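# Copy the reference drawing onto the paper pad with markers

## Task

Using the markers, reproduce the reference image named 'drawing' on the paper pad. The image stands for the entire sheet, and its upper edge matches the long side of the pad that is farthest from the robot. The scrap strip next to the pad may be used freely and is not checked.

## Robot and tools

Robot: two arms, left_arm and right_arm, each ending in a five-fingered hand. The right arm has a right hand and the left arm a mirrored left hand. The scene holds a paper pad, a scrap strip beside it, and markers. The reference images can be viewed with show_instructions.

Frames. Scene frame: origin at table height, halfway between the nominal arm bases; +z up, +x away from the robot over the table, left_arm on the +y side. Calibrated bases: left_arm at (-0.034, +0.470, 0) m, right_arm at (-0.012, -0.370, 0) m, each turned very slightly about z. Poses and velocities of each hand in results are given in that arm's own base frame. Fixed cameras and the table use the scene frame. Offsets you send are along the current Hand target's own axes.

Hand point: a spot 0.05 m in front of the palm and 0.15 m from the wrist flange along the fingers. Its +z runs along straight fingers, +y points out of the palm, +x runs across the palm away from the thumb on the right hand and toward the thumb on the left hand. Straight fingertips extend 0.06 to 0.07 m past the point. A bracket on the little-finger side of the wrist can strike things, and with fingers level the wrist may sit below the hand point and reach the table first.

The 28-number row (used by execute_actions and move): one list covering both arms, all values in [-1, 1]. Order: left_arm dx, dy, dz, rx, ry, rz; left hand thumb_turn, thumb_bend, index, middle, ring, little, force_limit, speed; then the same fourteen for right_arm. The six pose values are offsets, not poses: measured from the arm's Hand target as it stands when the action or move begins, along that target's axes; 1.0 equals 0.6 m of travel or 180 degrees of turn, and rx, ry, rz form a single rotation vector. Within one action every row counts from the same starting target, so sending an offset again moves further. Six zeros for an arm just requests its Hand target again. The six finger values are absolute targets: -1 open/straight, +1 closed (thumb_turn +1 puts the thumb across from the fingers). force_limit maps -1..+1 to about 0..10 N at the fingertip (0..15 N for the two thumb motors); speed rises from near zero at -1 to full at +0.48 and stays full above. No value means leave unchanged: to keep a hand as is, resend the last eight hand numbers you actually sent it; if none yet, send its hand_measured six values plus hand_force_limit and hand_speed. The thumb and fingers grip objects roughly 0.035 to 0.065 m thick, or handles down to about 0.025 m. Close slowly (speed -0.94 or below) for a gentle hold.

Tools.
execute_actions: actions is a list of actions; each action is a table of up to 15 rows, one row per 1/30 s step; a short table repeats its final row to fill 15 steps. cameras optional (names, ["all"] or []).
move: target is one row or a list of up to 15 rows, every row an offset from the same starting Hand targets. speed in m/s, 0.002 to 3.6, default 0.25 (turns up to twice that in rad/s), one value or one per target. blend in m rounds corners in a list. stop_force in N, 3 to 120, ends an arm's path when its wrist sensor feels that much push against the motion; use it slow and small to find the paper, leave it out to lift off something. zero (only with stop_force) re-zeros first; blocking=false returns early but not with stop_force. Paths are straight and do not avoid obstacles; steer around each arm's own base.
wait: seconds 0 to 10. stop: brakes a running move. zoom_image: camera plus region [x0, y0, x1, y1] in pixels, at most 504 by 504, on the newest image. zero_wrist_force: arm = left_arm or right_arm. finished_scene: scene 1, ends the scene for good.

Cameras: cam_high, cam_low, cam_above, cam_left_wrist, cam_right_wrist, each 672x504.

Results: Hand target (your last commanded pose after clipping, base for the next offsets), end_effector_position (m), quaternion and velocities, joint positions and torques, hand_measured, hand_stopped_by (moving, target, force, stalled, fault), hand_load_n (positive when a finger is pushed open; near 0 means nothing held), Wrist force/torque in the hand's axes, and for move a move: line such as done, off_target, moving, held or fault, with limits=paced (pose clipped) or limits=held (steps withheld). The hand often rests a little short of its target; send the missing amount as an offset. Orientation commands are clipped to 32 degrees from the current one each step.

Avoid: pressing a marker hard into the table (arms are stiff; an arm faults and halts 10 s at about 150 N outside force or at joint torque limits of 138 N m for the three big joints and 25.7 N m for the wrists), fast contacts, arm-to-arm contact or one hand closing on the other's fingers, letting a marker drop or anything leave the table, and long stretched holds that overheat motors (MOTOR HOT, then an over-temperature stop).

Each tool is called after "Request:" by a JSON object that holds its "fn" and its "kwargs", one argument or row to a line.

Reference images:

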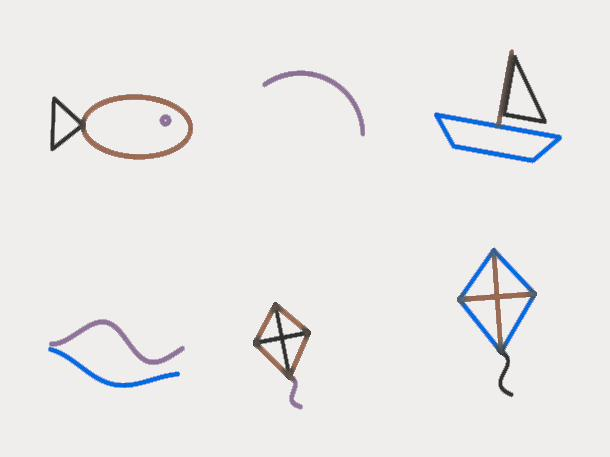

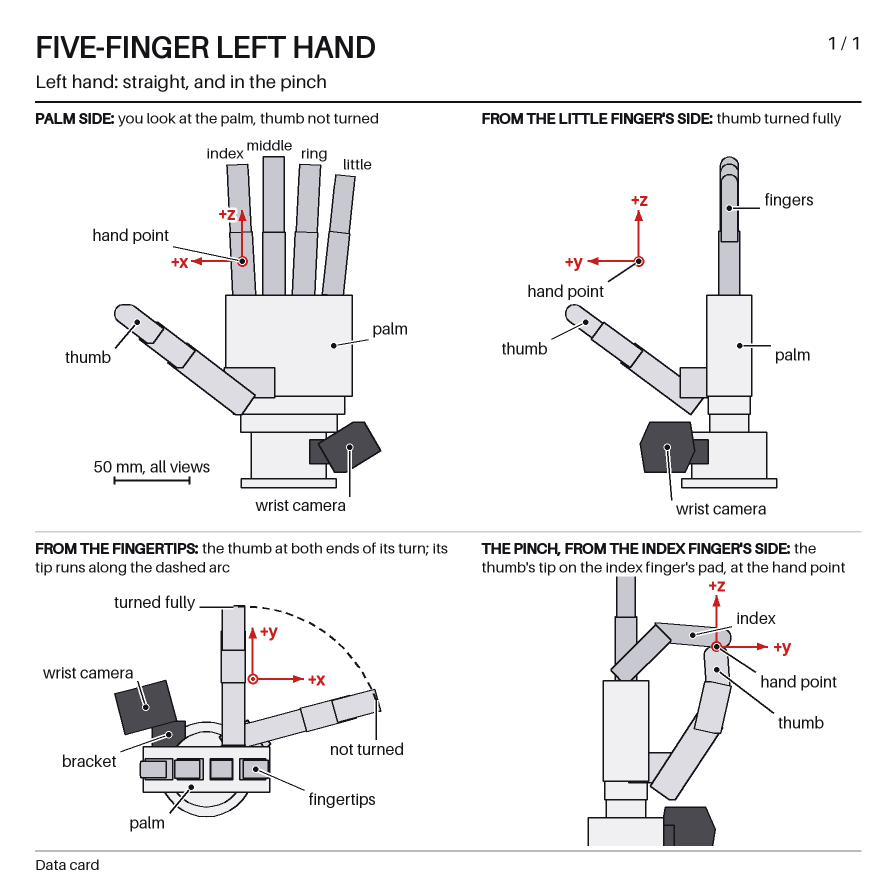

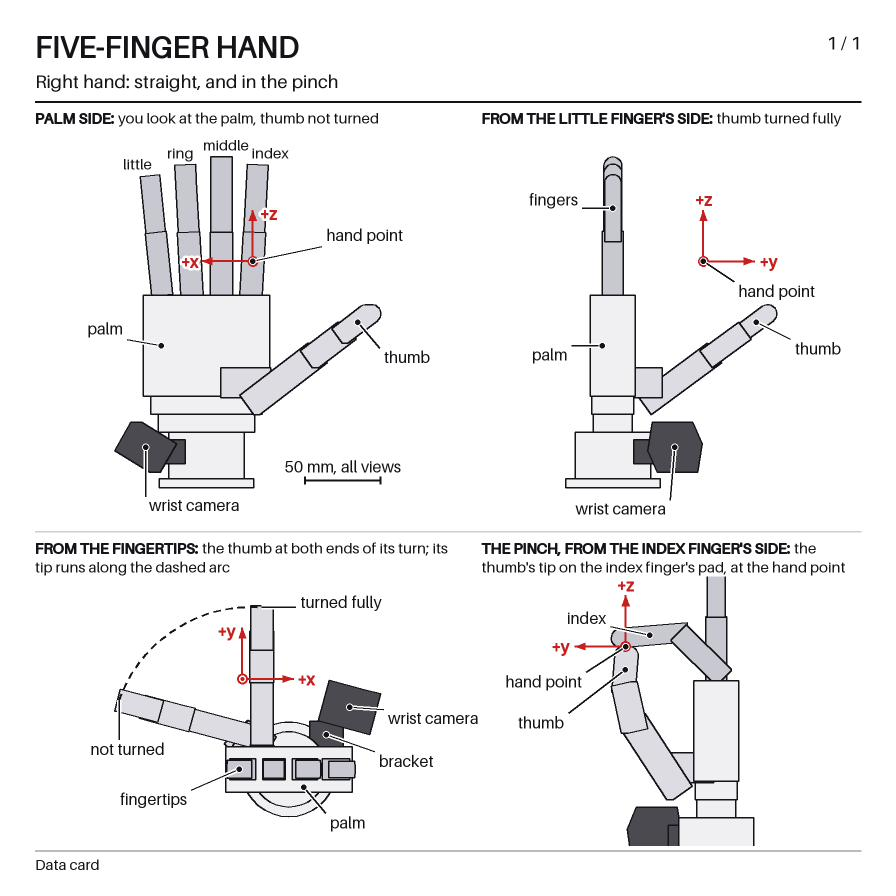

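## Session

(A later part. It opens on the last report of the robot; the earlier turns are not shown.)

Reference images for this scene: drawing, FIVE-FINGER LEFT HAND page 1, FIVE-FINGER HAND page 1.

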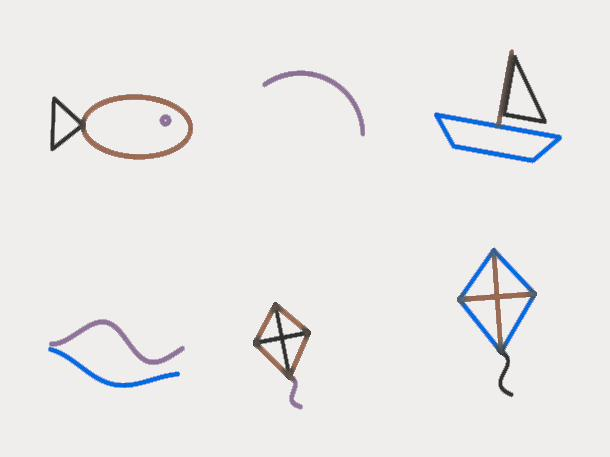

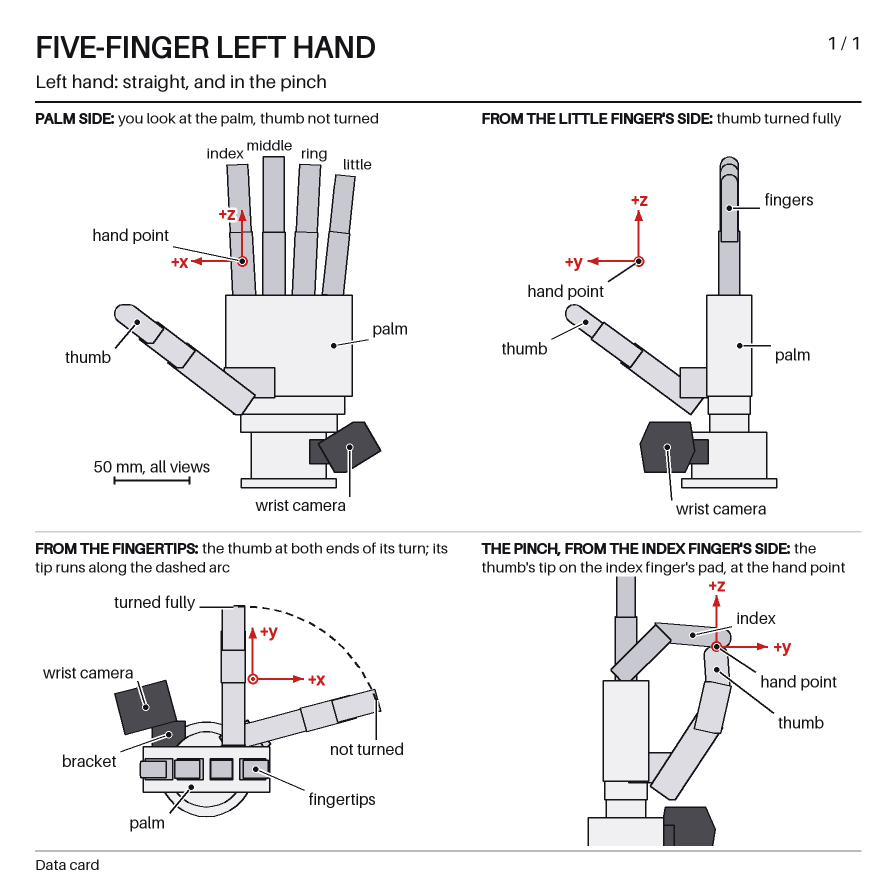

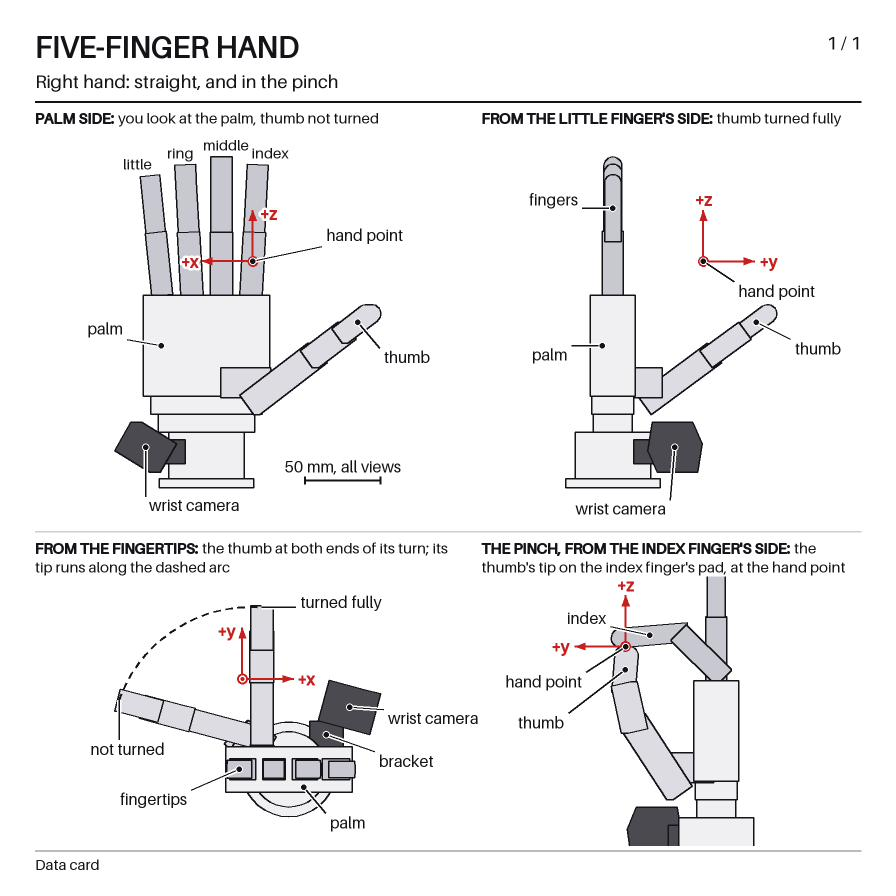

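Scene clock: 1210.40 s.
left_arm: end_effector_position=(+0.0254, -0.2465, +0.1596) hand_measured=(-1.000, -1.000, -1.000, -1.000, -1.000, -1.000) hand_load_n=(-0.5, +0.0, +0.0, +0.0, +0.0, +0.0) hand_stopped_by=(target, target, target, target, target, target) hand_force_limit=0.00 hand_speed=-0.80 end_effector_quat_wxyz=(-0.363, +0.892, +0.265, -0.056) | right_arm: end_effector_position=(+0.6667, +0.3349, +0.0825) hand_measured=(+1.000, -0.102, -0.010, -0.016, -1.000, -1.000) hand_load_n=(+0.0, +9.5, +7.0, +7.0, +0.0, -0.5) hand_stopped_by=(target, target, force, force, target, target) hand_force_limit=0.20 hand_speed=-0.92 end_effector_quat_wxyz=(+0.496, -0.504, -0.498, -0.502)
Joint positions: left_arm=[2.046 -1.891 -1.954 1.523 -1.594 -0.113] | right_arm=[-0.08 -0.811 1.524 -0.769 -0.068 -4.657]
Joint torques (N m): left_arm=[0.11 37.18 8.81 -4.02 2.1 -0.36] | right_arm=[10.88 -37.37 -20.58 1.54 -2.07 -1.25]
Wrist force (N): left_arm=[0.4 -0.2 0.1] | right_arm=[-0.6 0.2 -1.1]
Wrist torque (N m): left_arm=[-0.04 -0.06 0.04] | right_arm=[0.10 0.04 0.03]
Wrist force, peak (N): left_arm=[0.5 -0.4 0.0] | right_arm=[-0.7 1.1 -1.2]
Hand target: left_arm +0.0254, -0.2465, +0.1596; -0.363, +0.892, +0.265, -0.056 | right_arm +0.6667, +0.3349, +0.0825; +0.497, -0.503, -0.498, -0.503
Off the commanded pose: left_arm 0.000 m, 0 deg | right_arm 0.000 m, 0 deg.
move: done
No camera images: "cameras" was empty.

Request:
{"fn": "move", "kwargs": {
  "target": [
    [0,0,0,0,0,0,-1,-1,-1,-1,-1,-1,0,-0.8,-0.0125,0,0,0,0,0,1,-0.1,0.5,0.6,-1,-1,0.2,-0.92],
    [0,0,0,0,0,0,-1,-1,-1,-1,-1,-1,0,-0.8,-0.01592,0,0,0,0,0,1,-0.1,0.5,0.6,-1,-1,0.2,-0.92],
    [0,0,0,0,0,0,-1,-1,-1,-1,-1,-1,0,-0.8,-0.01612,-0.06088,0.01084,0,0,0,1,-0.1,0.5,0.6,-1,-1,0.2,-0.92]
  ],
  "speed": [0.1, 0.02, 0.04],
  "cameras": []
}}

Request:
{"fn": "move", "kwargs": {
  "target": [
    [0,0,0,0,0,0,-1,-1,-1,-1,-1,-1,0,-0.8,0.0167,0,0,0,0,0,1,-0.1,0.5,0.6,-1,-1,0.2,-0.92],
    [0,0,0,0,0,0,-1,-1,-1,-1,-1,-1,0,-0.8,0.0167,0.0002,0.34686,0,0,0,1,-0.1,0.5,0.6,-1,-1,0.2,-0.92]
  ],
  "speed": 0.15,
  "blend": 0.003,
  "cameras": ["cam_above"]
}}

Scene clock: 1235.17 s.
left_arm: end_effector_position=(+0.0254, -0.2465, +0.1596) hand_measured=(-1.000, -1.000, -1.000, -1.000, -1.000, -1.000) hand_load_n=(+0.0, +0.0, +0.0, +0.0, +0.0, +0.0) hand_stopped_by=(target, target, target, target, target, target) hand_force_limit=0.00 hand_speed=-0.80 end_effector_quat_wxyz=(-0.363, +0.892, +0.265, -0.056) | right_arm: end_effector_position=(+0.6303, +0.3418, +0.0728) hand_measured=(+1.000, -0.102, -0.010, -0.016, -1.000, -1.000) hand_load_n=(-1.0, +9.5, +6.5, +7.5, +0.0, +0.0) hand_stopped_by=(target, target, force, force, target, target) hand_force_limit=0.20 hand_speed=-0.92 end_effector_quat_wxyz=(+0.497, -0.503, -0.497, -0.503)
Joint positions: left_arm=[2.046 -1.891 -1.954 1.523 -1.594 -0.113] | right_arm=[-0.073 -0.846 1.631 -0.785 -0.062 -4.713]
Joint torques (N m): left_arm=[-0.32 36.51 9.34 -3.95 2.17 -0.51] | right_arm=[12.08 -49.27 -5.92 -1.56 1.72 1.56]
Wrist force (N): left_arm=[0.4 -0.1 0.1] | right_arm=[0.5 0.6 -1.1]
Wrist torque (N m): left_arm=[-0.02 -0.06 0.03] | right_arm=[0.10 0.06 -0.08]
Wrist force, peak (N): left_arm=[0.7 -0.1 0.0] | right_arm=[1.0 0.9 -1.4]
Hand target: left_arm +0.0254, -0.2465, +0.1596; -0.363, +0.892, +0.265, -0.056 | right_arm +0.6302, +0.3418, +0.0728; +0.497, -0.503, -0.498, -0.503
Off the commanded pose: left_arm 0.000 m, 0 deg | right_arm 0.000 m, 0 deg.
move: done
No camera images: "cameras" was empty.

Scene clock: 1237.40 s.
left_arm: end_effector_position=(+0.0254, -0.2465, +0.1596) hand_measured=(-1.000, -1.000, -1.000, -1.000, -1.000, -1.000) hand_load_n=(+0.0, +0.0, +0.0, +0.0, +0.0, +0.0) hand_stopped_by=(target, target, target, target, target, target) hand_force_limit=0.00 hand_speed=-0.80 end_effector_quat_wxyz=(-0.363, +0.892, +0.265, -0.056) | right_arm: end_effector_position=(+0.6327, +0.5499, +0.0827) hand_measured=(+1.000, -0.102, -0.010, -0.016, -1.000, -1.000) hand_load_n=(-0.5, +9.5, +7.0, +6.5, +0.0, +0.0) hand_stopped_by=(target, target, force, force, target, target) hand_force_limit=0.20 hand_speed=-0.92 end_effector_quat_wxyz=(+0.497, -0.503, -0.498, -0.503)
Joint positions: left_arm=[2.046 -1.891 -1.954 1.523 -1.594 -0.113] | right_arm=[0.277 -0.734 1.373 -0.637 0.288 -4.715]
Joint torques (N m): left_arm=[-0.94 36.2 8.43 -3.85 2.15 -0.22] | right_arm=[12.73 -40.94 -23.24 0.97 1.72 -1.14]
Wrist force (N): left_arm=[0.4 -0.1 0.0] | right_arm=[-0.8 0.1 -1.4]
Wrist torque (N m): left_arm=[-0.01 -0.07 0.03] | right_arm=[0.11 0.07 0.02]
Wrist force, peak (N): left_arm=[0.5 -0.3 0.2] | right_arm=[-0.5 0.2 -2.2]
Hand target: left_arm +0.0254, -0.2465, +0.1596; -0.363, +0.892, +0.265, -0.056 | right_arm +0.6327, +0.5499, +0.0827; +0.497, -0.503, -0.498, -0.503
Off the commanded pose: left_arm 0.000 m, 0 deg | right_arm 0.000 m, 0 deg.
move: done
Images, in order (width x height): cam_above 672x504.

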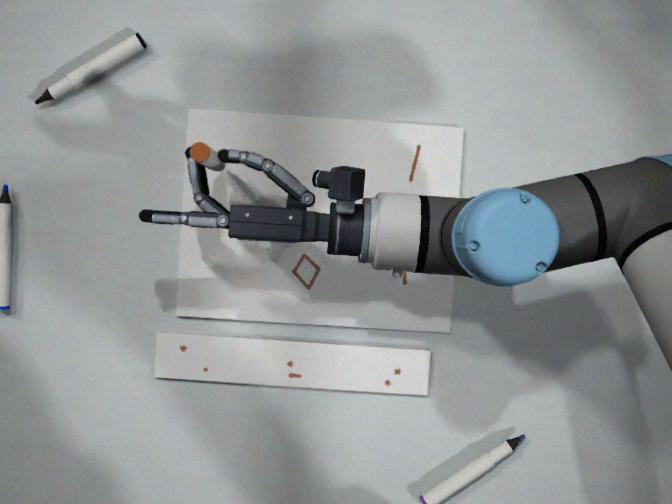

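Request:
{"fn": "move", "kwargs": {
  "target": [
    [0,0,0,0,0,0,-1,-1,-1,-1,-1,-1,0,-0.8,-0.012,0,0,0,0,0,1,-0.1,0.5,0.6,-1,-1,0.2,-0.92],
    [0,0,0,0,0,0,-1,-1,-1,-1,-1,-1,0,-0.8,-0.01567,0,0,0,0,0,1,-0.1,0.5,0.6,-1,-1,0.2,-0.92],
    [0,0,0,0,0,0,-1,-1,-1,-1,-1,-1,0,-0.8,-0.01566,0.00648,-0.00193,0,0,0,1,-0.1,0.5,0.6,-1,-1,0.2,-0.92],
    [0,0,0,0,0,0,-1,-1,-1,-1,-1,-1,0,-0.8,-0.01564,0.01234,-0.00678,0,0,0,1,-0.1,0.5,0.6,-1,-1,0.2,-0.92],
    [0,0,0,0,0,0,-1,-1,-1,-1,-1,-1,0,-0.8,-0.01564,0.01717,-0.01424,0,0,0,1,-0.1,0.5,0.6,-1,-1,0.2,-0.92],
    [0,0,0,0,0,0,-1,-1,-1,-1,-1,-1,0,-0.8,-0.01565,0.02066,-0.02379,0,0,0,1,-0.1,0.5,0.6,-1,-1,0.2,-0.92],
    [0,0,0,0,0,0,-1,-1,-1,-1,-1,-1,0,-0.8,-0.01567,0.02255,-0.03478,0,0,0,1,-0.1,0.5,0.6,-1,-1,0.2,-0.92],
    [0,0,0,0,0,0,-1,-1,-1,-1,-1,-1,0,-0.8,-0.01571,0.02273,-0.04646,0,0,0,1,-0.1,0.5,0.6,-1,-1,0.2,-0.92],
    [0,0,0,0,0,0,-1,-1,-1,-1,-1,-1,0,-0.8,-0.01575,0.02117,-0.05805,0,0,0,1,-0.1,0.5,0.6,-1,-1,0.2,-0.92],
    [0,0,0,0,0,0,-1,-1,-1,-1,-1,-1,0,-0.8,-0.01579,0.01799,-0.06874,0,0,0,1,-0.1,0.5,0.6,-1,-1,0.2,-0.92],
    [0,0,0,0,0,0,-1,-1,-1,-1,-1,-1,0,-0.8,-0.01583,0.0134,-0.0778,0,0,0,1,-0.1,0.5,0.6,-1,-1,0.2,-0.92],
    [0,0,0,0,0,0,-1,-1,-1,-1,-1,-1,0,-0.8,-0.01587,0.00772,-0.08464,0,0,0,1,-0.1,0.5,0.6,-1,-1,0.2,-0.92],
    [0,0,0,0,0,0,-1,-1,-1,-1,-1,-1,0,-0.8,-0.0159,0.00133,-0.08876,0,0,0,1,-0.1,0.5,0.6,-1,-1,0.2,-0.92],
    [0,0,0,0,0,0,-1,-1,-1,-1,-1,-1,0,-0.8,-0.01593,-0.00534,-0.08991,0,0,0,1,-0.1,0.5,0.6,-1,-1,0.2,-0.92]
  ],
  "speed": [0.1, 0.02, 0.04, 0.04, 0.04, 0.04, 0.04, 0.04, 0.04, 0.04, 0.04, 0.04, 0.04, 0.04],
  "blend": [0, 0, 0.002, 0.002, 0.002, 0.002, 0.002, 0.002, 0.002, 0.002, 0.002, 0.002, 0.002, 0],
  "cameras": []
}}

Request:
{"fn": "move", "kwargs": {
  "target": [
    [0,0,0,0,0,0,-1,-1,-1,-1,-1,-1,0,-0.8,-0.00002,-0.00648,0.00193,0,0,0,1,-0.1,0.5,0.6,-1,-1,0.2,-0.92],
    [0,0,0,0,0,0,-1,-1,-1,-1,-1,-1,0,-0.8,-0.00003,-0.01234,0.00679,0,0,0,1,-0.1,0.5,0.6,-1,-1,0.2,-0.92],
    [0,0,0,0,0,0,-1,-1,-1,-1,-1,-1,0,-0.8,-0.00003,-0.01717,0.01424,0,0,0,1,-0.1,0.5,0.6,-1,-1,0.2,-0.92],
    [0,0,0,0,0,0,-1,-1,-1,-1,-1,-1,0,-0.8,-0.00002,-0.02066,0.02379,0,0,0,1,-0.1,0.5,0.6,-1,-1,0.2,-0.92],
    [0,0,0,0,0,0,-1,-1,-1,-1,-1,-1,0,-0.8,0,-0.02255,0.03478,0,0,0,1,-0.1,0.5,0.6,-1,-1,0.2,-0.92],
    [0,0,0,0,0,0,-1,-1,-1,-1,-1,-1,0,-0.8,0.00003,-0.02272,0.04647,0,0,0,1,-0.1,0.5,0.6,-1,-1,0.2,-0.92],
    [0,0,0,0,0,0,-1,-1,-1,-1,-1,-1,0,-0.8,0.00007,-0.02116,0.05805,0,0,0,1,-0.1,0.5,0.6,-1,-1,0.2,-0.92],
    [0,0,0,0,0,0,-1,-1,-1,-1,-1,-1,0,-0.8,0.00011,-0.01799,0.06874,0,0,0,1,-0.1,0.5,0.6,-1,-1,0.2,-0.92],
    [0,0,0,0,0,0,-1,-1,-1,-1,-1,-1,0,-0.8,0.00016,-0.0134,0.07781,0,0,0,1,-0.1,0.5,0.6,-1,-1,0.2,-0.92],
    [0,0,0,0,0,0,-1,-1,-1,-1,-1,-1,0,-0.8,0.0002,-0.00772,0.08465,0,0,0,1,-0.1,0.5,0.6,-1,-1,0.2,-0.92],
    [0,0,0,0,0,0,-1,-1,-1,-1,-1,-1,0,-0.8,0.00023,-0.00132,0.08877,0,0,0,1,-0.1,0.5,0.6,-1,-1,0.2,-0.92],
    [0,0,0,0,0,0,-1,-1,-1,-1,-1,-1,0,-0.8,0.00026,0.00534,0.08991,0,0,0,1,-0.1,0.5,0.6,-1,-1,0.2,-0.92]
  ],
  "speed": 0.04,
  "blend": [0.002, 0.002, 0.002, 0.002, 0.002, 0.002, 0.002, 0.002, 0.002, 0.002, 0.002, 0],
  "cameras": []
}}

Request:
{"fn": "move", "kwargs": {
  "target": [
    [0,0,0,0,0,0,-1,-1,-1,-1,-1,-1,0,-0.8,0.0167,0,0,0,0,0,1,-0.1,0.5,0.6,-1,-1,0.2,-0.92],
    [0,0,0,0,0,0,-1,-1,-1,-1,-1,-1,0,-0.8,0.0833,-0.4,0,0,0,0,1,-0.1,0.5,0.6,-1,-1,0.2,-0.92]
  ],
  "speed": 0.2,
  "blend": 0.005,
  "cameras": ["cam_above"]
}}

Request:
{"fn": "zoom_image", "kwargs": {
  "camera": "cam_above",
  "region": [175, 100, 325, 220]
}}

Request:
{"fn": "zoom_image", "kwargs": {
  "camera": "cam_above",
  "region": [350, 120, 470, 220]
}}

Request:
{"fn": "zoom_image", "kwargs": {
  "camera": "cam_above",
  "region": [350, 220, 470, 320]
}}

Scene clock: 1299.17 s.
left_arm: end_effector_position=(+0.0254, -0.2465, +0.1596) hand_measured=(-1.000, -1.000, -1.000, -1.000, -1.000, -1.000) hand_load_n=(+0.0, -0.5, +0.0, +0.0, +0.0, +0.5) hand_stopped_by=(target, target, target, target, target, target) hand_force_limit=0.00 hand_speed=-0.80 end_effector_quat_wxyz=(-0.363, +0.892, +0.265, -0.056) | right_arm: end_effector_position=(+0.6289, +0.4960, +0.0731) hand_measured=(+1.000, -0.102, -0.010, -0.016, -1.000, -1.000) hand_load_n=(-1.0, +9.5, +6.5, +7.0, +0.0, +0.0) hand_stopped_by=(target, target, force, force, target, target) hand_force_limit=0.20 hand_speed=-0.92 end_effector_quat_wxyz=(+0.497, -0.503, -0.498, -0.503)
Joint positions: left_arm=[2.046 -1.891 -1.954 1.523 -1.594 -0.113] | right_arm=[0.193 -0.771 1.478 -0.703 0.204 -4.717]
Joint torques (N m): left_arm=[-0.19 36.37 8.07 -3.88 2.26 -0.24] | right_arm=[-14.74 -53.55 -7.99 -1.86 -2.16 1.67]
Wrist force (N): left_arm=[0.3 -0.2 0.3] | right_arm=[0.8 0.6 -1.2]
Wrist torque (N m): left_arm=[-0.05 -0.04 0.02] | right_arm=[0.10 0.07 -0.09]
Wrist force, peak (N): left_arm=[0.6 -0.2 0.2] | right_arm=[2.3 -0.3 0.0]
Hand target: left_arm +0.0254, -0.2465, +0.1596; -0.363, +0.892, +0.265, -0.056 | right_arm +0.6289, +0.4960, +0.0731; +0.497, -0.503, -0.498, -0.503
Off the commanded pose: left_arm 0.000 m, 0 deg | right_arm 0.000 m, 0 deg.
move: done
No camera images: "cameras" was empty.

Scene clock: 1301.40 s.
left_arm: end_effector_position=(+0.0254, -0.2465, +0.1596) hand_measured=(-1.000, -1.000, -1.000, -1.000, -1.000, -1.000) hand_load_n=(-0.5, +0.0, +0.0, +0.0, +0.0, +0.0) hand_stopped_by=(target, target, target, target, target, target) hand_force_limit=0.00 hand_speed=-0.80 end_effector_quat_wxyz=(-0.363, +0.892, +0.265, -0.056) | right_arm: end_effector_position=(+0.6326, +0.5499, +0.0733) hand_measured=(+1.000, -0.102, -0.010, -0.016, -1.000, -1.000) hand_load_n=(-0.5, +9.5, +6.5, +7.0, +0.0, +0.0) hand_stopped_by=(target, target, force, force, target, target) hand_force_limit=0.20 hand_speed=-0.92 end_effector_quat_wxyz=(+0.497, -0.503, -0.498, -0.503)
Joint positions: left_arm=[2.046 -1.891 -1.954 1.523 -1.594 -0.113] | right_arm=[0.277 -0.721 1.376 -0.653 0.288 -4.715]
Joint torques (N m): left_arm=[-0.53 36.01 8.27 -3.95 2.25 -0.42] | right_arm=[12.8 -40.11 -21.48 1.25 1.88 -1.3]
Wrist force (N): left_arm=[0.4 -0.2 0.2] | right_arm=[0.7 -0.6 -1.4]
Wrist torque (N m): left_arm=[-0.04 -0.05 0.03] | right_arm=[0.08 0.07 0.05]
Wrist force, peak (N): left_arm=[0.6 -0.2 0.1] | right_arm=[0.9 0.6 -2.0]
Hand target: left_arm +0.0254, -0.2465, +0.1596; -0.363, +0.892, +0.265, -0.056 | right_arm +0.6327, +0.5499, +0.0733; +0.497, -0.503, -0.498, -0.503
Off the commanded pose: left_arm 0.000 m, 0 deg | right_arm 0.000 m, 0 deg.
move: done
No camera images: "cameras" was empty.

Scene clock: 1303.37 s.
left_arm: end_effector_position=(+0.0254, -0.2465, +0.1596) hand_measured=(-1.000, -1.000, -1.000, -1.000, -1.000, -1.000) hand_load_n=(+0.0, +0.5, +0.0, +0.0, +0.0, +0.0) hand_stopped_by=(target, target, target, target, target, target) hand_force_limit=0.00 hand_speed=-0.80 end_effector_quat_wxyz=(-0.363, +0.892, +0.265, -0.056) | right_arm: end_effector_position=(+0.3928, +0.5526, +0.1230) hand_measured=(+1.000, -0.102, -0.010, -0.016, -1.000, -1.000) hand_load_n=(+0.0, +9.5, +6.5, +7.0, +0.0, +0.0) hand_stopped_by=(target, target, force, force, target, target) hand_force_limit=0.20 hand_speed=-0.92 end_effector_quat_wxyz=(+0.497, -0.503, -0.498, -0.503)
Joint positions: left_arm=[2.046 -1.891 -1.954 1.523 -1.594 -0.113] | right_arm=[0.441 -1.154 2.015 -0.859 0.452 -4.715]
Joint torques (N m): left_arm=[-0.38 36.3 8.86 -3.98 2.32 -0.42] | right_arm=[12.81 -37.58 -6.31 -2.68 1.79 1.41]
Wrist force (N): left_arm=[0.3 0.0 0.2] | right_arm=[-0.8 0.1 -1.5]
Wrist torque (N m): left_arm=[0.00 -0.03 0.01] | right_arm=[0.12 0.08 -0.06]
Wrist force, peak (N): left_arm=[0.5 -0.2 0.1] | right_arm=[-0.7 1.3 -1.5]
Hand target: left_arm +0.0254, -0.2465, +0.1596; -0.363, +0.892, +0.265, -0.056 | right_arm +0.3927, +0.5526, +0.1231; +0.497, -0.503, -0.498, -0.503
Off the commanded pose: left_arm 0.000 m, 0 deg | right_arm 0.000 m, 0 deg.
move: done
Images, in order (width x height): cam_above 672x504.

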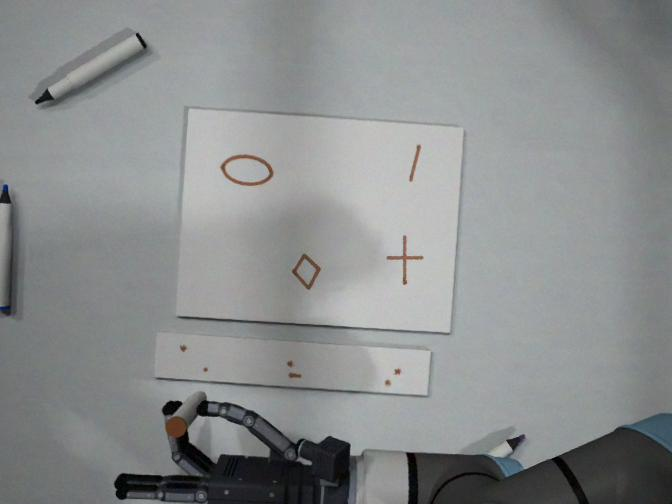

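Scaled by 3.360 from the camera's 672x504 image, which has a finer 960x720 frame.

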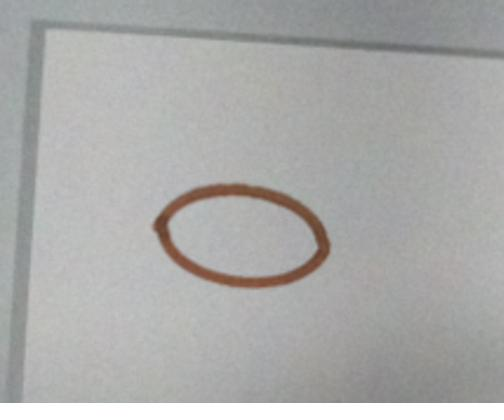

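Scaled by 4.200 from the camera's 672x504 image, which has a finer 960x720 frame.

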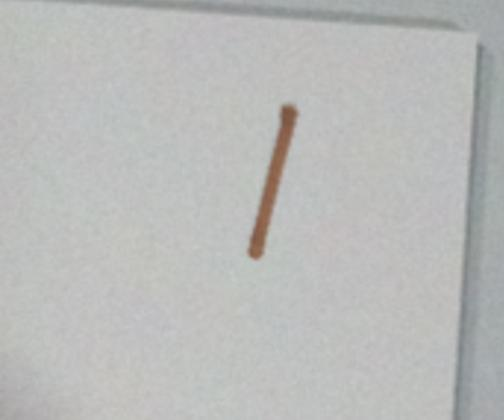

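Scaled by 4.200 from the camera's 672x504 image, which has a finer 960x720 frame.

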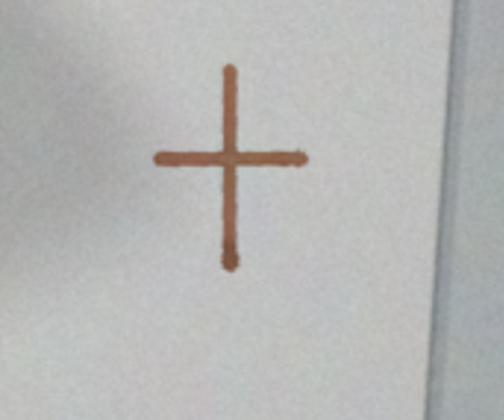

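Request:
{"fn": "move", "kwargs": {
  "target": [0,0,0,0,0,0,-1,-1,-1,-1,-1,-1,0,-0.8,-0.0385,-0.1563,0.1773,-0.1445,0.0581,0.5024,1,-0.1,0.5,0.6,-1,-1,0.2,-0.92],
  "speed": 0.3,
  "cameras": ["cam_high","cam_low","cam_above"]
}}

Scene clock: 1342.07 s.
left_arm: end_effector_position=(+0.0254, -0.2465, +0.1596) hand_measured=(-1.000, -1.000, -1.000, -1.000, -1.000, -1.000) hand_load_n=(-0.5, +0.0, +0.0, +0.0, +0.5, +0.0) hand_stopped_by=(target, target, target, target, target, target) hand_force_limit=0.00 hand_speed=-0.80 end_effector_quat_wxyz=(-0.363, +0.892, +0.265, -0.056) | right_arm: end_effector_position=(+0.3183, +0.6387, +0.1046) hand_measured=(+1.000, -0.102, -0.010, -0.016, -1.000, -1.000) hand_load_n=(-0.5, +9.5, +7.0, +7.0, +0.0, +0.0) hand_stopped_by=(target, target, force, force, target, target) hand_force_limit=0.20 hand_speed=-0.92 end_effector_quat_wxyz=(-0.637, +0.738, -0.020, +0.224)
Joint positions: left_arm=[2.046 -1.891 -1.954 1.523 -1.594 -0.113] | right_arm=[0.75 -1.158 1.881 -0.623 1.117 -3.496]
Joint torques (N m): left_arm=[-0.25 36.31 8.23 -3.97 2.53 -0.52] | right_arm=[-12.42 -41.4 -8.65 -3.13 -2.22 -1.35]
Wrist force (N): left_arm=[0.2 -0.4 -0.1] | right_arm=[-0.3 0.2 -0.9]
Wrist torque (N m): left_arm=[-0.05 -0.03 0.03] | right_arm=[0.13 -0.02 -0.06]
Wrist force, peak (N): left_arm=[0.8 0.0 0.1] | right_arm=[-1.0 0.3 -1.6]
Hand target: left_arm +0.0254, -0.2465, +0.1596; -0.363, +0.892, +0.265, -0.056 | right_arm +0.3183, +0.6387, +0.1046; -0.637, +0.738, -0.020, +0.224 (not the last commanded pose)
Off the commanded pose: left_arm 0.000 m, 0 deg | right_arm 0.028 m, 19 deg.
move: held (right_arm; a check stopped the path); limits=held
pose unreachable (right arm): on one or more control steps of this call, first in action 0 (counted from 0), this arm could not follow its commanded pose, so it was not sent that pose on those steps. It may still have moved: this result reports where it is.
cause: moving toward the commanded pose would bring a part of the arm too close to another arm (a part of this arm just beyond joint 4 (wrist 1) and a part of the left arm just beyond its joint 3 (elbow), 12 mm apart when this arm was first held).
Images, in order (width x height): cam_high 672x504, cam_low 672x504, cam_above 672x504.

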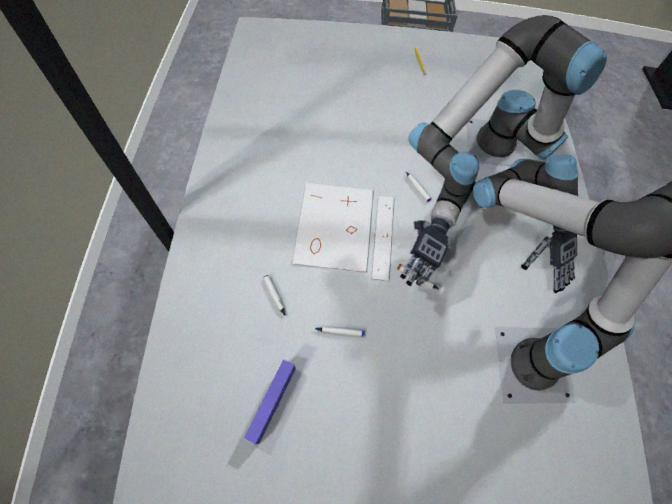

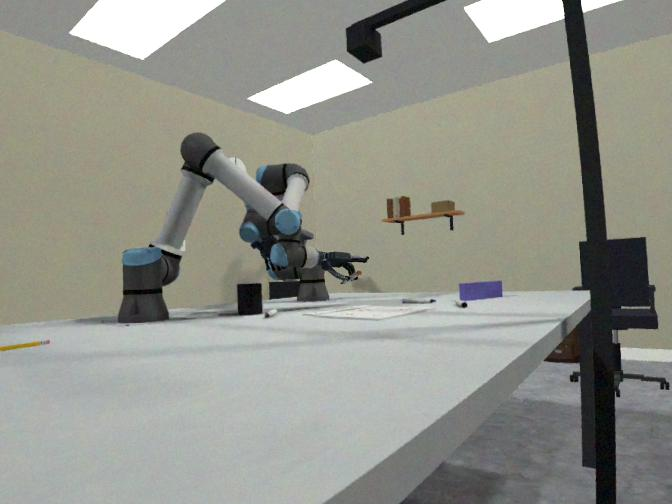

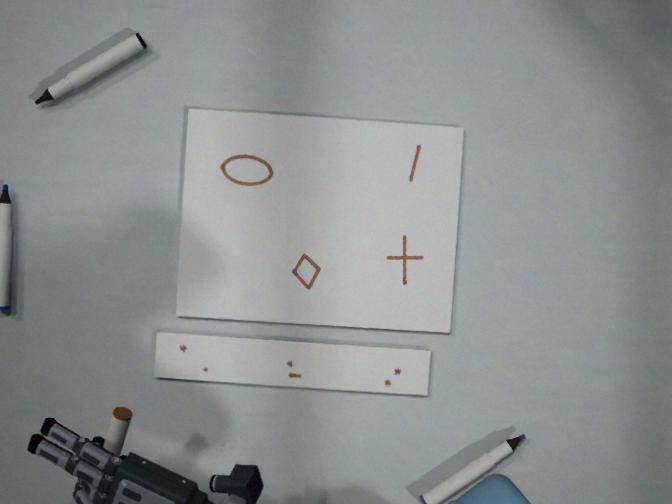

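Request:
{"fn": "move", "kwargs": {
  "target": [0,0,0,0,0,0,-1,-1,-1,-1,-1,-1,0,-0.8,0.0878,0.0903,0.173,-0.0292,0.0114,0.1011,1,-0.1,0.5,0.6,-1,-1,0.2,-0.92],
  "speed": 0.2,
  "cameras": ["cam_high","cam_low"]
}}

Scene clock: 1356.10 s.
left_arm: end_effector_position=(+0.0254, -0.2465, +0.1596) hand_measured=(-1.000, -1.000, -1.000, -1.000, -1.000, -1.000) hand_load_n=(+0.0, +0.0, +0.0, +0.0, +0.0, +0.0) hand_stopped_by=(target, target, target, target, target, target) hand_force_limit=0.00 hand_speed=-0.80 end_effector_quat_wxyz=(-0.363, +0.892, +0.265, -0.056) | right_arm: end_effector_position=(+0.4164, +0.7085, +0.0601) hand_measured=(+1.000, -0.102, -0.010, -0.016, -1.000, -1.000) hand_load_n=(-0.5, +9.5, +7.0, +7.0, +0.0, +0.0) hand_stopped_by=(target, target, force, force, target, target) hand_force_limit=0.20 hand_speed=-0.92 end_effector_quat_wxyz=(-0.629, +0.749, -0.158, +0.132)
Joint positions: left_arm=[2.046 -1.891 -1.954 1.523 -1.594 -0.113] | right_arm=[0.715 -0.863 1.473 -0.418 1.137 -3.223]
Joint torques (N m): left_arm=[-0.06 37 9.58 -3.82 2.44 -0.52] | right_arm=[-12.5 -37.18 -22.32 0.5 -2.28 1.7]
Wrist force (N): left_arm=[0.3 -0.2 0.2] | right_arm=[0.0 0.1 -0.9]
Wrist torque (N m): left_arm=[-0.04 -0.04 0.03] | right_arm=[0.10 -0.03 -0.14]
Wrist force, peak (N): left_arm=[0.5 -0.3 0.3] | right_arm=[-0.7 -0.1 -1.7]
Hand target: left_arm +0.0254, -0.2465, +0.1596; -0.363, +0.892, +0.265, -0.056 | right_arm +0.4164, +0.7086, +0.0601; -0.629, +0.750, -0.158, +0.132
Off the commanded pose: left_arm 0.000 m, 0 deg | right_arm 0.000 m, 0 deg.
move: done
Images, in order (width x height): cam_high 672x504, cam_low 672x504.

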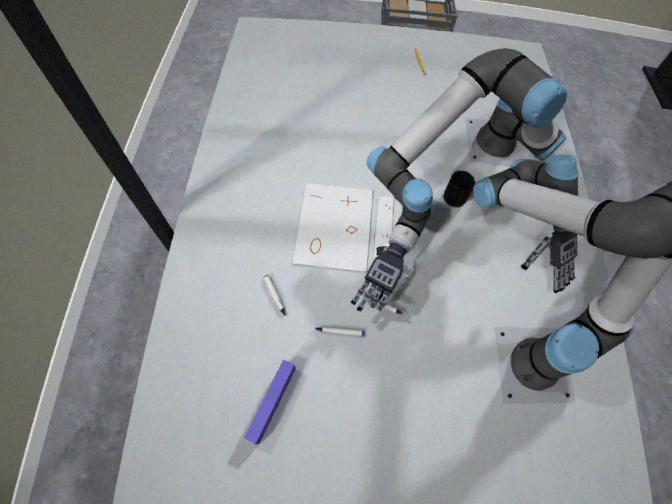

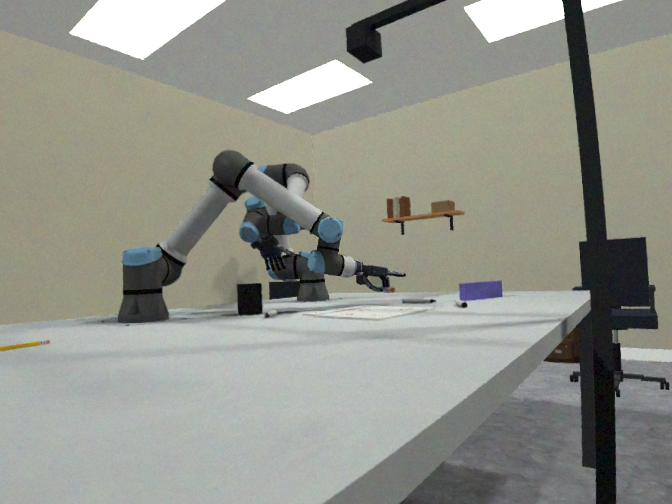

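Request:
{"fn": "move", "kwargs": {
  "target": [0,0,0,0,0,0,-1,-1,-1,-1,-1,-1,0,-0.8,0,0.0657,0.0116,0,0,0,1,-0.1,0.5,0.6,-1,-1,0.2,-0.92],
  "speed": 0.15,
  "cameras": []
}}

Request:
{"fn": "move", "kwargs": {
  "target": [0,0,0,0,0,0,-1,-1,-1,-1,-1,-1,0,-0.8,0,0.0197,0.0035,0,0,0,1,-0.1,0.5,0.6,-1,-1,0.2,-0.92],
  "speed": 0.01,
  "stop_force": 3,
  "cameras": ["cam_low"]
}}

Request:
{"fn": "zoom_image", "kwargs": {
  "camera": "cam_low",
  "region": [340, 250, 440, 325]
}}

Scene clock: 1364.20 s.
left_arm: end_effector_position=(+0.0254, -0.2465, +0.1596) hand_measured=(-1.000, -1.000, -1.000, -1.000, -1.000, -1.000) hand_load_n=(+0.0, +0.0, +0.0, +0.0, +0.0, +0.0) hand_stopped_by=(target, target, target, target, target, target) hand_force_limit=0.00 hand_speed=-0.80 end_effector_quat_wxyz=(-0.363, +0.892, +0.265, -0.056) | right_arm: end_effector_position=(+0.4165, +0.7085, +0.0202) hand_measured=(+1.000, -0.102, -0.010, -0.016, -1.000, -1.000) hand_load_n=(-0.5, +9.5, +7.0, +7.0, +0.0, +0.0) hand_stopped_by=(target, target, force, force, target, target) hand_force_limit=0.20 hand_speed=-0.92 end_effector_quat_wxyz=(-0.629, +0.750, -0.158, +0.132)
Joint positions: left_arm=[2.046 -1.891 -1.954 1.523 -1.594 -0.113] | right_arm=[0.715 -0.806 1.492 -0.494 1.136 -3.223]
Joint torques (N m): left_arm=[-0.5 36.6 7.79 -3.94 2.36 -0.34] | right_arm=[4.87 -38.58 -9 -2.94 1.41 1.52]
Wrist force (N): left_arm=[0.2 0.0 0.2] | right_arm=[0.0 0.1 -0.9]
Wrist torque (N m): left_arm=[-0.02 -0.03 0.02] | right_arm=[0.10 -0.05 -0.13]
Wrist force, peak (N): left_arm=[0.6 -0.2 0.1] | right_arm=[0.0 0.2 -1.3]
Hand target: left_arm +0.0254, -0.2465, +0.1596; -0.363, +0.892, +0.265, -0.056 | right_arm +0.4164, +0.7086, +0.0200; -0.629, +0.750, -0.158, +0.132
Off the commanded pose: left_arm 0.000 m, 0 deg | right_arm 0.000 m, 0 deg.
move: done
No camera images: "cameras" was empty.

Scene clock: 1365.97 s.
left_arm: end_effector_position=(+0.0254, -0.2465, +0.1596) hand_measured=(-1.000, -1.000, -1.000, -1.000, -1.000, -1.000) hand_load_n=(+0.0, +0.0, +0.0, +0.0, +0.0, +0.0) hand_stopped_by=(target, target, target, target, target, target) hand_force_limit=0.00 hand_speed=-0.80 end_effector_quat_wxyz=(-0.363, +0.892, +0.265, -0.056) | right_arm: end_effector_position=(+0.4164, +0.7086, +0.0155) hand_measured=(+1.000, -0.102, -0.010, -0.016, -1.000, -1.000) hand_load_n=(-0.5, +10.0, +7.0, +6.5, +0.0, +0.0) hand_stopped_by=(target, target, force, force, target, target) hand_force_limit=0.20 hand_speed=-0.92 end_effector_quat_wxyz=(-0.629, +0.750, -0.158, +0.132)
Joint positions: left_arm=[2.046 -1.891 -1.954 1.523 -1.594 -0.113] | right_arm=[0.715 -0.799 1.493 -0.502 1.136 -3.223]
Joint torques (N m): left_arm=[-0.18 37.61 7.9 -3.91 2.51 -0.39] | right_arm=[8.21 -51.84 -20.4 1.03 1.61 0.85]
Wrist force (N): left_arm=[0.1 -0.1 0.2] | right_arm=[0.2 -3.3 -2.5]
Wrist torque (N m): left_arm=[-0.02 -0.01 0.02] | right_arm=[0.09 -0.01 -0.21]
Wrist force, peak (N): left_arm=[0.6 -0.1 0.2] | right_arm=[-0.8 -9.6 -5.5]
Hand target: left_arm +0.0254, -0.2465, +0.1596; -0.363, +0.892, +0.265, -0.056 | right_arm +0.4164, +0.7086, +0.0155; -0.629, +0.750, -0.158, +0.132 (not the last commanded pose)
Off the commanded pose: left_arm 0.000 m, 0 deg | right_arm 0.007 m, 0 deg.
move: contact (right_arm)
Images, in order (width x height): cam_low 672x504.

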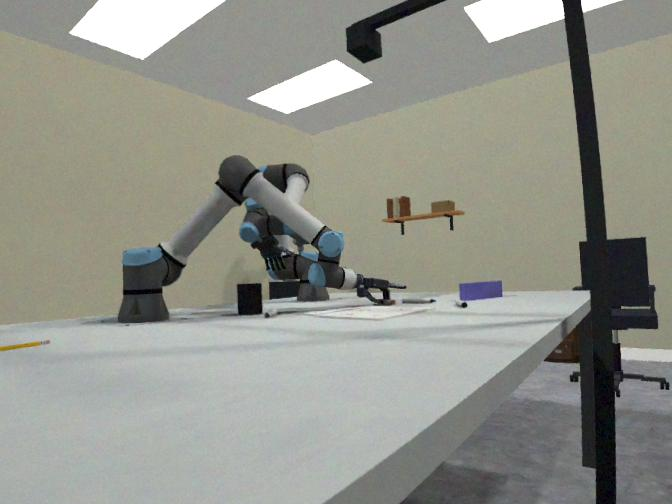

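Scaled by 5.040 from the camera's 672x504 image, which has a finer 960x720 frame.

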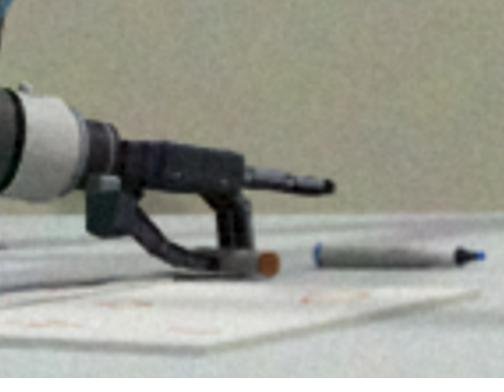

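Request:
{"fn": "move", "kwargs": {
  "target": [0,0,0,0,0,0,-1,-1,-1,-1,-1,-1,0,-0.8,0,0,0,0,0,0,1,-0.1,-0.35,-0.35,-1,-1,0.2,-0.7],
  "speed": 0.05,
  "cameras": []
}}

Request:
{"fn": "move", "kwargs": {
  "target": [
    [0,0,0,0,0,0,-1,-1,-1,-1,-1,-1,0,-0.8,0,-0.0985,-0.0174,0,0,0,1,-0.1,-0.35,-0.35,-1,-1,0.2,-0.7]
  ],
  "speed": 0.05,
  "cameras": ["cam_high","cam_low","cam_above"]
}}

Scene clock: 1371.53 s.
left_arm: end_effector_position=(+0.0254, -0.2465, +0.1596) hand_measured=(-1.000, -1.000, -1.000, -1.000, -1.000, -1.000) hand_load_n=(-0.5, +0.0, +0.0, -0.5, +0.0, +0.0) hand_stopped_by=(target, target, target, target, target, target) hand_force_limit=0.00 hand_speed=-0.80 end_effector_quat_wxyz=(-0.363, +0.892, +0.265, -0.056) | right_arm: end_effector_position=(+0.4164, +0.7086, +0.0155) hand_measured=(+1.000, -0.100, -0.350, -0.350, -1.000, -1.000) hand_load_n=(+0.0, +0.5, +0.0, +0.0, +0.0, +0.0) hand_stopped_by=(target, target, target, target, target, target) hand_force_limit=0.20 hand_speed=-0.70 end_effector_quat_wxyz=(-0.629, +0.750, -0.158, +0.132)
Joint positions: left_arm=[2.046 -1.891 -1.954 1.523 -1.594 -0.113] | right_arm=[0.715 -0.799 1.493 -0.502 1.136 -3.223]
Joint torques (N m): left_arm=[0.14 36.36 8.57 -4.1 2.36 -0.35] | right_arm=[-5.69 -52.33 -21.24 -2.24 1.5 -0.91]
Wrist force (N): left_arm=[0.2 -0.2 0.0] | right_arm=[-0.1 0.1 -1.0]
Wrist torque (N m): left_arm=[-0.02 -0.04 0.02] | right_arm=[0.13 -0.03 -0.14]
Wrist force, peak (N): left_arm=[0.5 -0.4 0.1] | right_arm=[0.2 -3.7 -2.6]
Hand target: left_arm +0.0254, -0.2465, +0.1596; -0.363, +0.892, +0.265, -0.056 | right_arm +0.4164, +0.7086, +0.0155; -0.629, +0.750, -0.158, +0.132
Off the commanded pose: left_arm 0.000 m, 0 deg | right_arm 0.000 m, 0 deg.
move: done
No camera images: "cameras" was empty.

Scene clock: 1373.20 s.
left_arm: end_effector_position=(+0.0254, -0.2465, +0.1596) hand_measured=(-1.000, -1.000, -1.000, -1.000, -1.000, -1.000) hand_load_n=(+0.0, +0.0, +0.0, +0.0, +0.0, +0.0) hand_stopped_by=(target, target, target, target, target, target) hand_force_limit=0.00 hand_speed=-0.80 end_effector_quat_wxyz=(-0.363, +0.892, +0.265, -0.056) | right_arm: end_effector_position=(+0.4164, +0.7085, +0.0754) hand_measured=(+1.000, -0.100, -0.350, -0.350, -1.000, -1.000) hand_load_n=(+0.0, +0.0, +0.0, +0.0, +0.0, +0.0) hand_stopped_by=(target, target, target, target, target, target) hand_force_limit=0.20 hand_speed=-0.70 end_effector_quat_wxyz=(-0.629, +0.750, -0.158, +0.132)
Joint positions: left_arm=[2.046 -1.891 -1.954 1.523 -1.594 -0.113] | right_arm=[0.715 -0.883 1.463 -0.388 1.137 -3.223]
Joint torques (N m): left_arm=[-0.35 37.61 7.77 -3.86 2.46 -0.39] | right_arm=[-12.65 -51.97 -23.25 0.78 -1.2 -0.72]
Wrist force (N): left_arm=[0.5 0.0 0.1] | right_arm=[0.0 0.1 -1.0]
Wrist torque (N m): left_arm=[-0.01 -0.06 0.03] | right_arm=[0.11 -0.05 -0.14]
Wrist force, peak (N): left_arm=[0.6 -0.2 0.1] | right_arm=[0.1 -0.2 -1.3]
Hand target: left_arm +0.0254, -0.2465, +0.1596; -0.363, +0.892, +0.265, -0.056 | right_arm +0.4164, +0.7085, +0.0755; -0.629, +0.750, -0.158, +0.132
Off the commanded pose: left_arm 0.000 m, 0 deg | right_arm 0.000 m, 0 deg.
move: done
Images, in order (width x height): cam_high 672x504, cam_low 672x504, cam_above 672x504.

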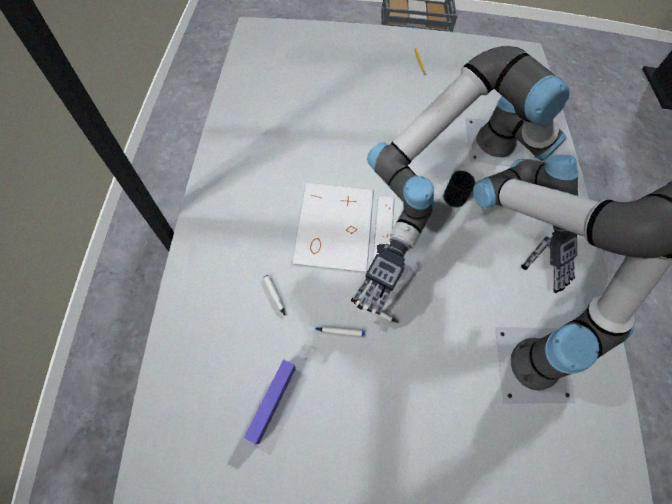

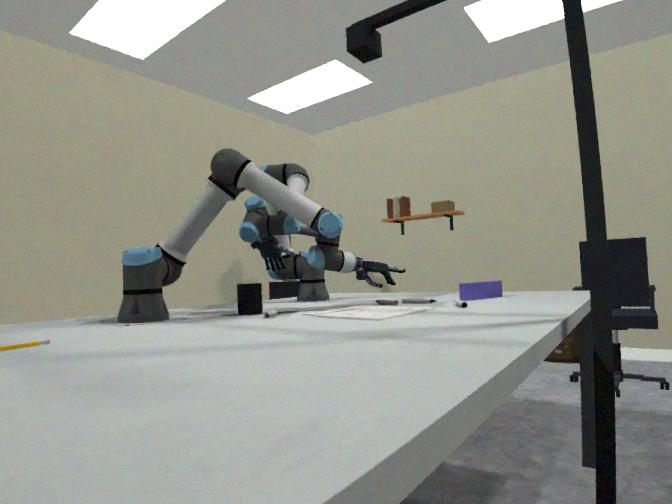

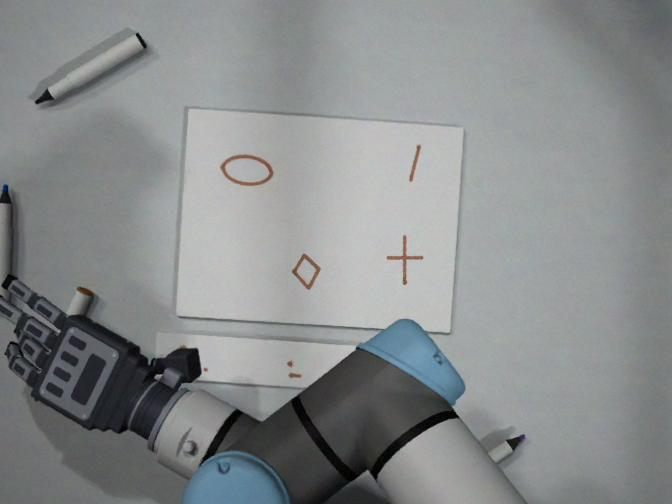

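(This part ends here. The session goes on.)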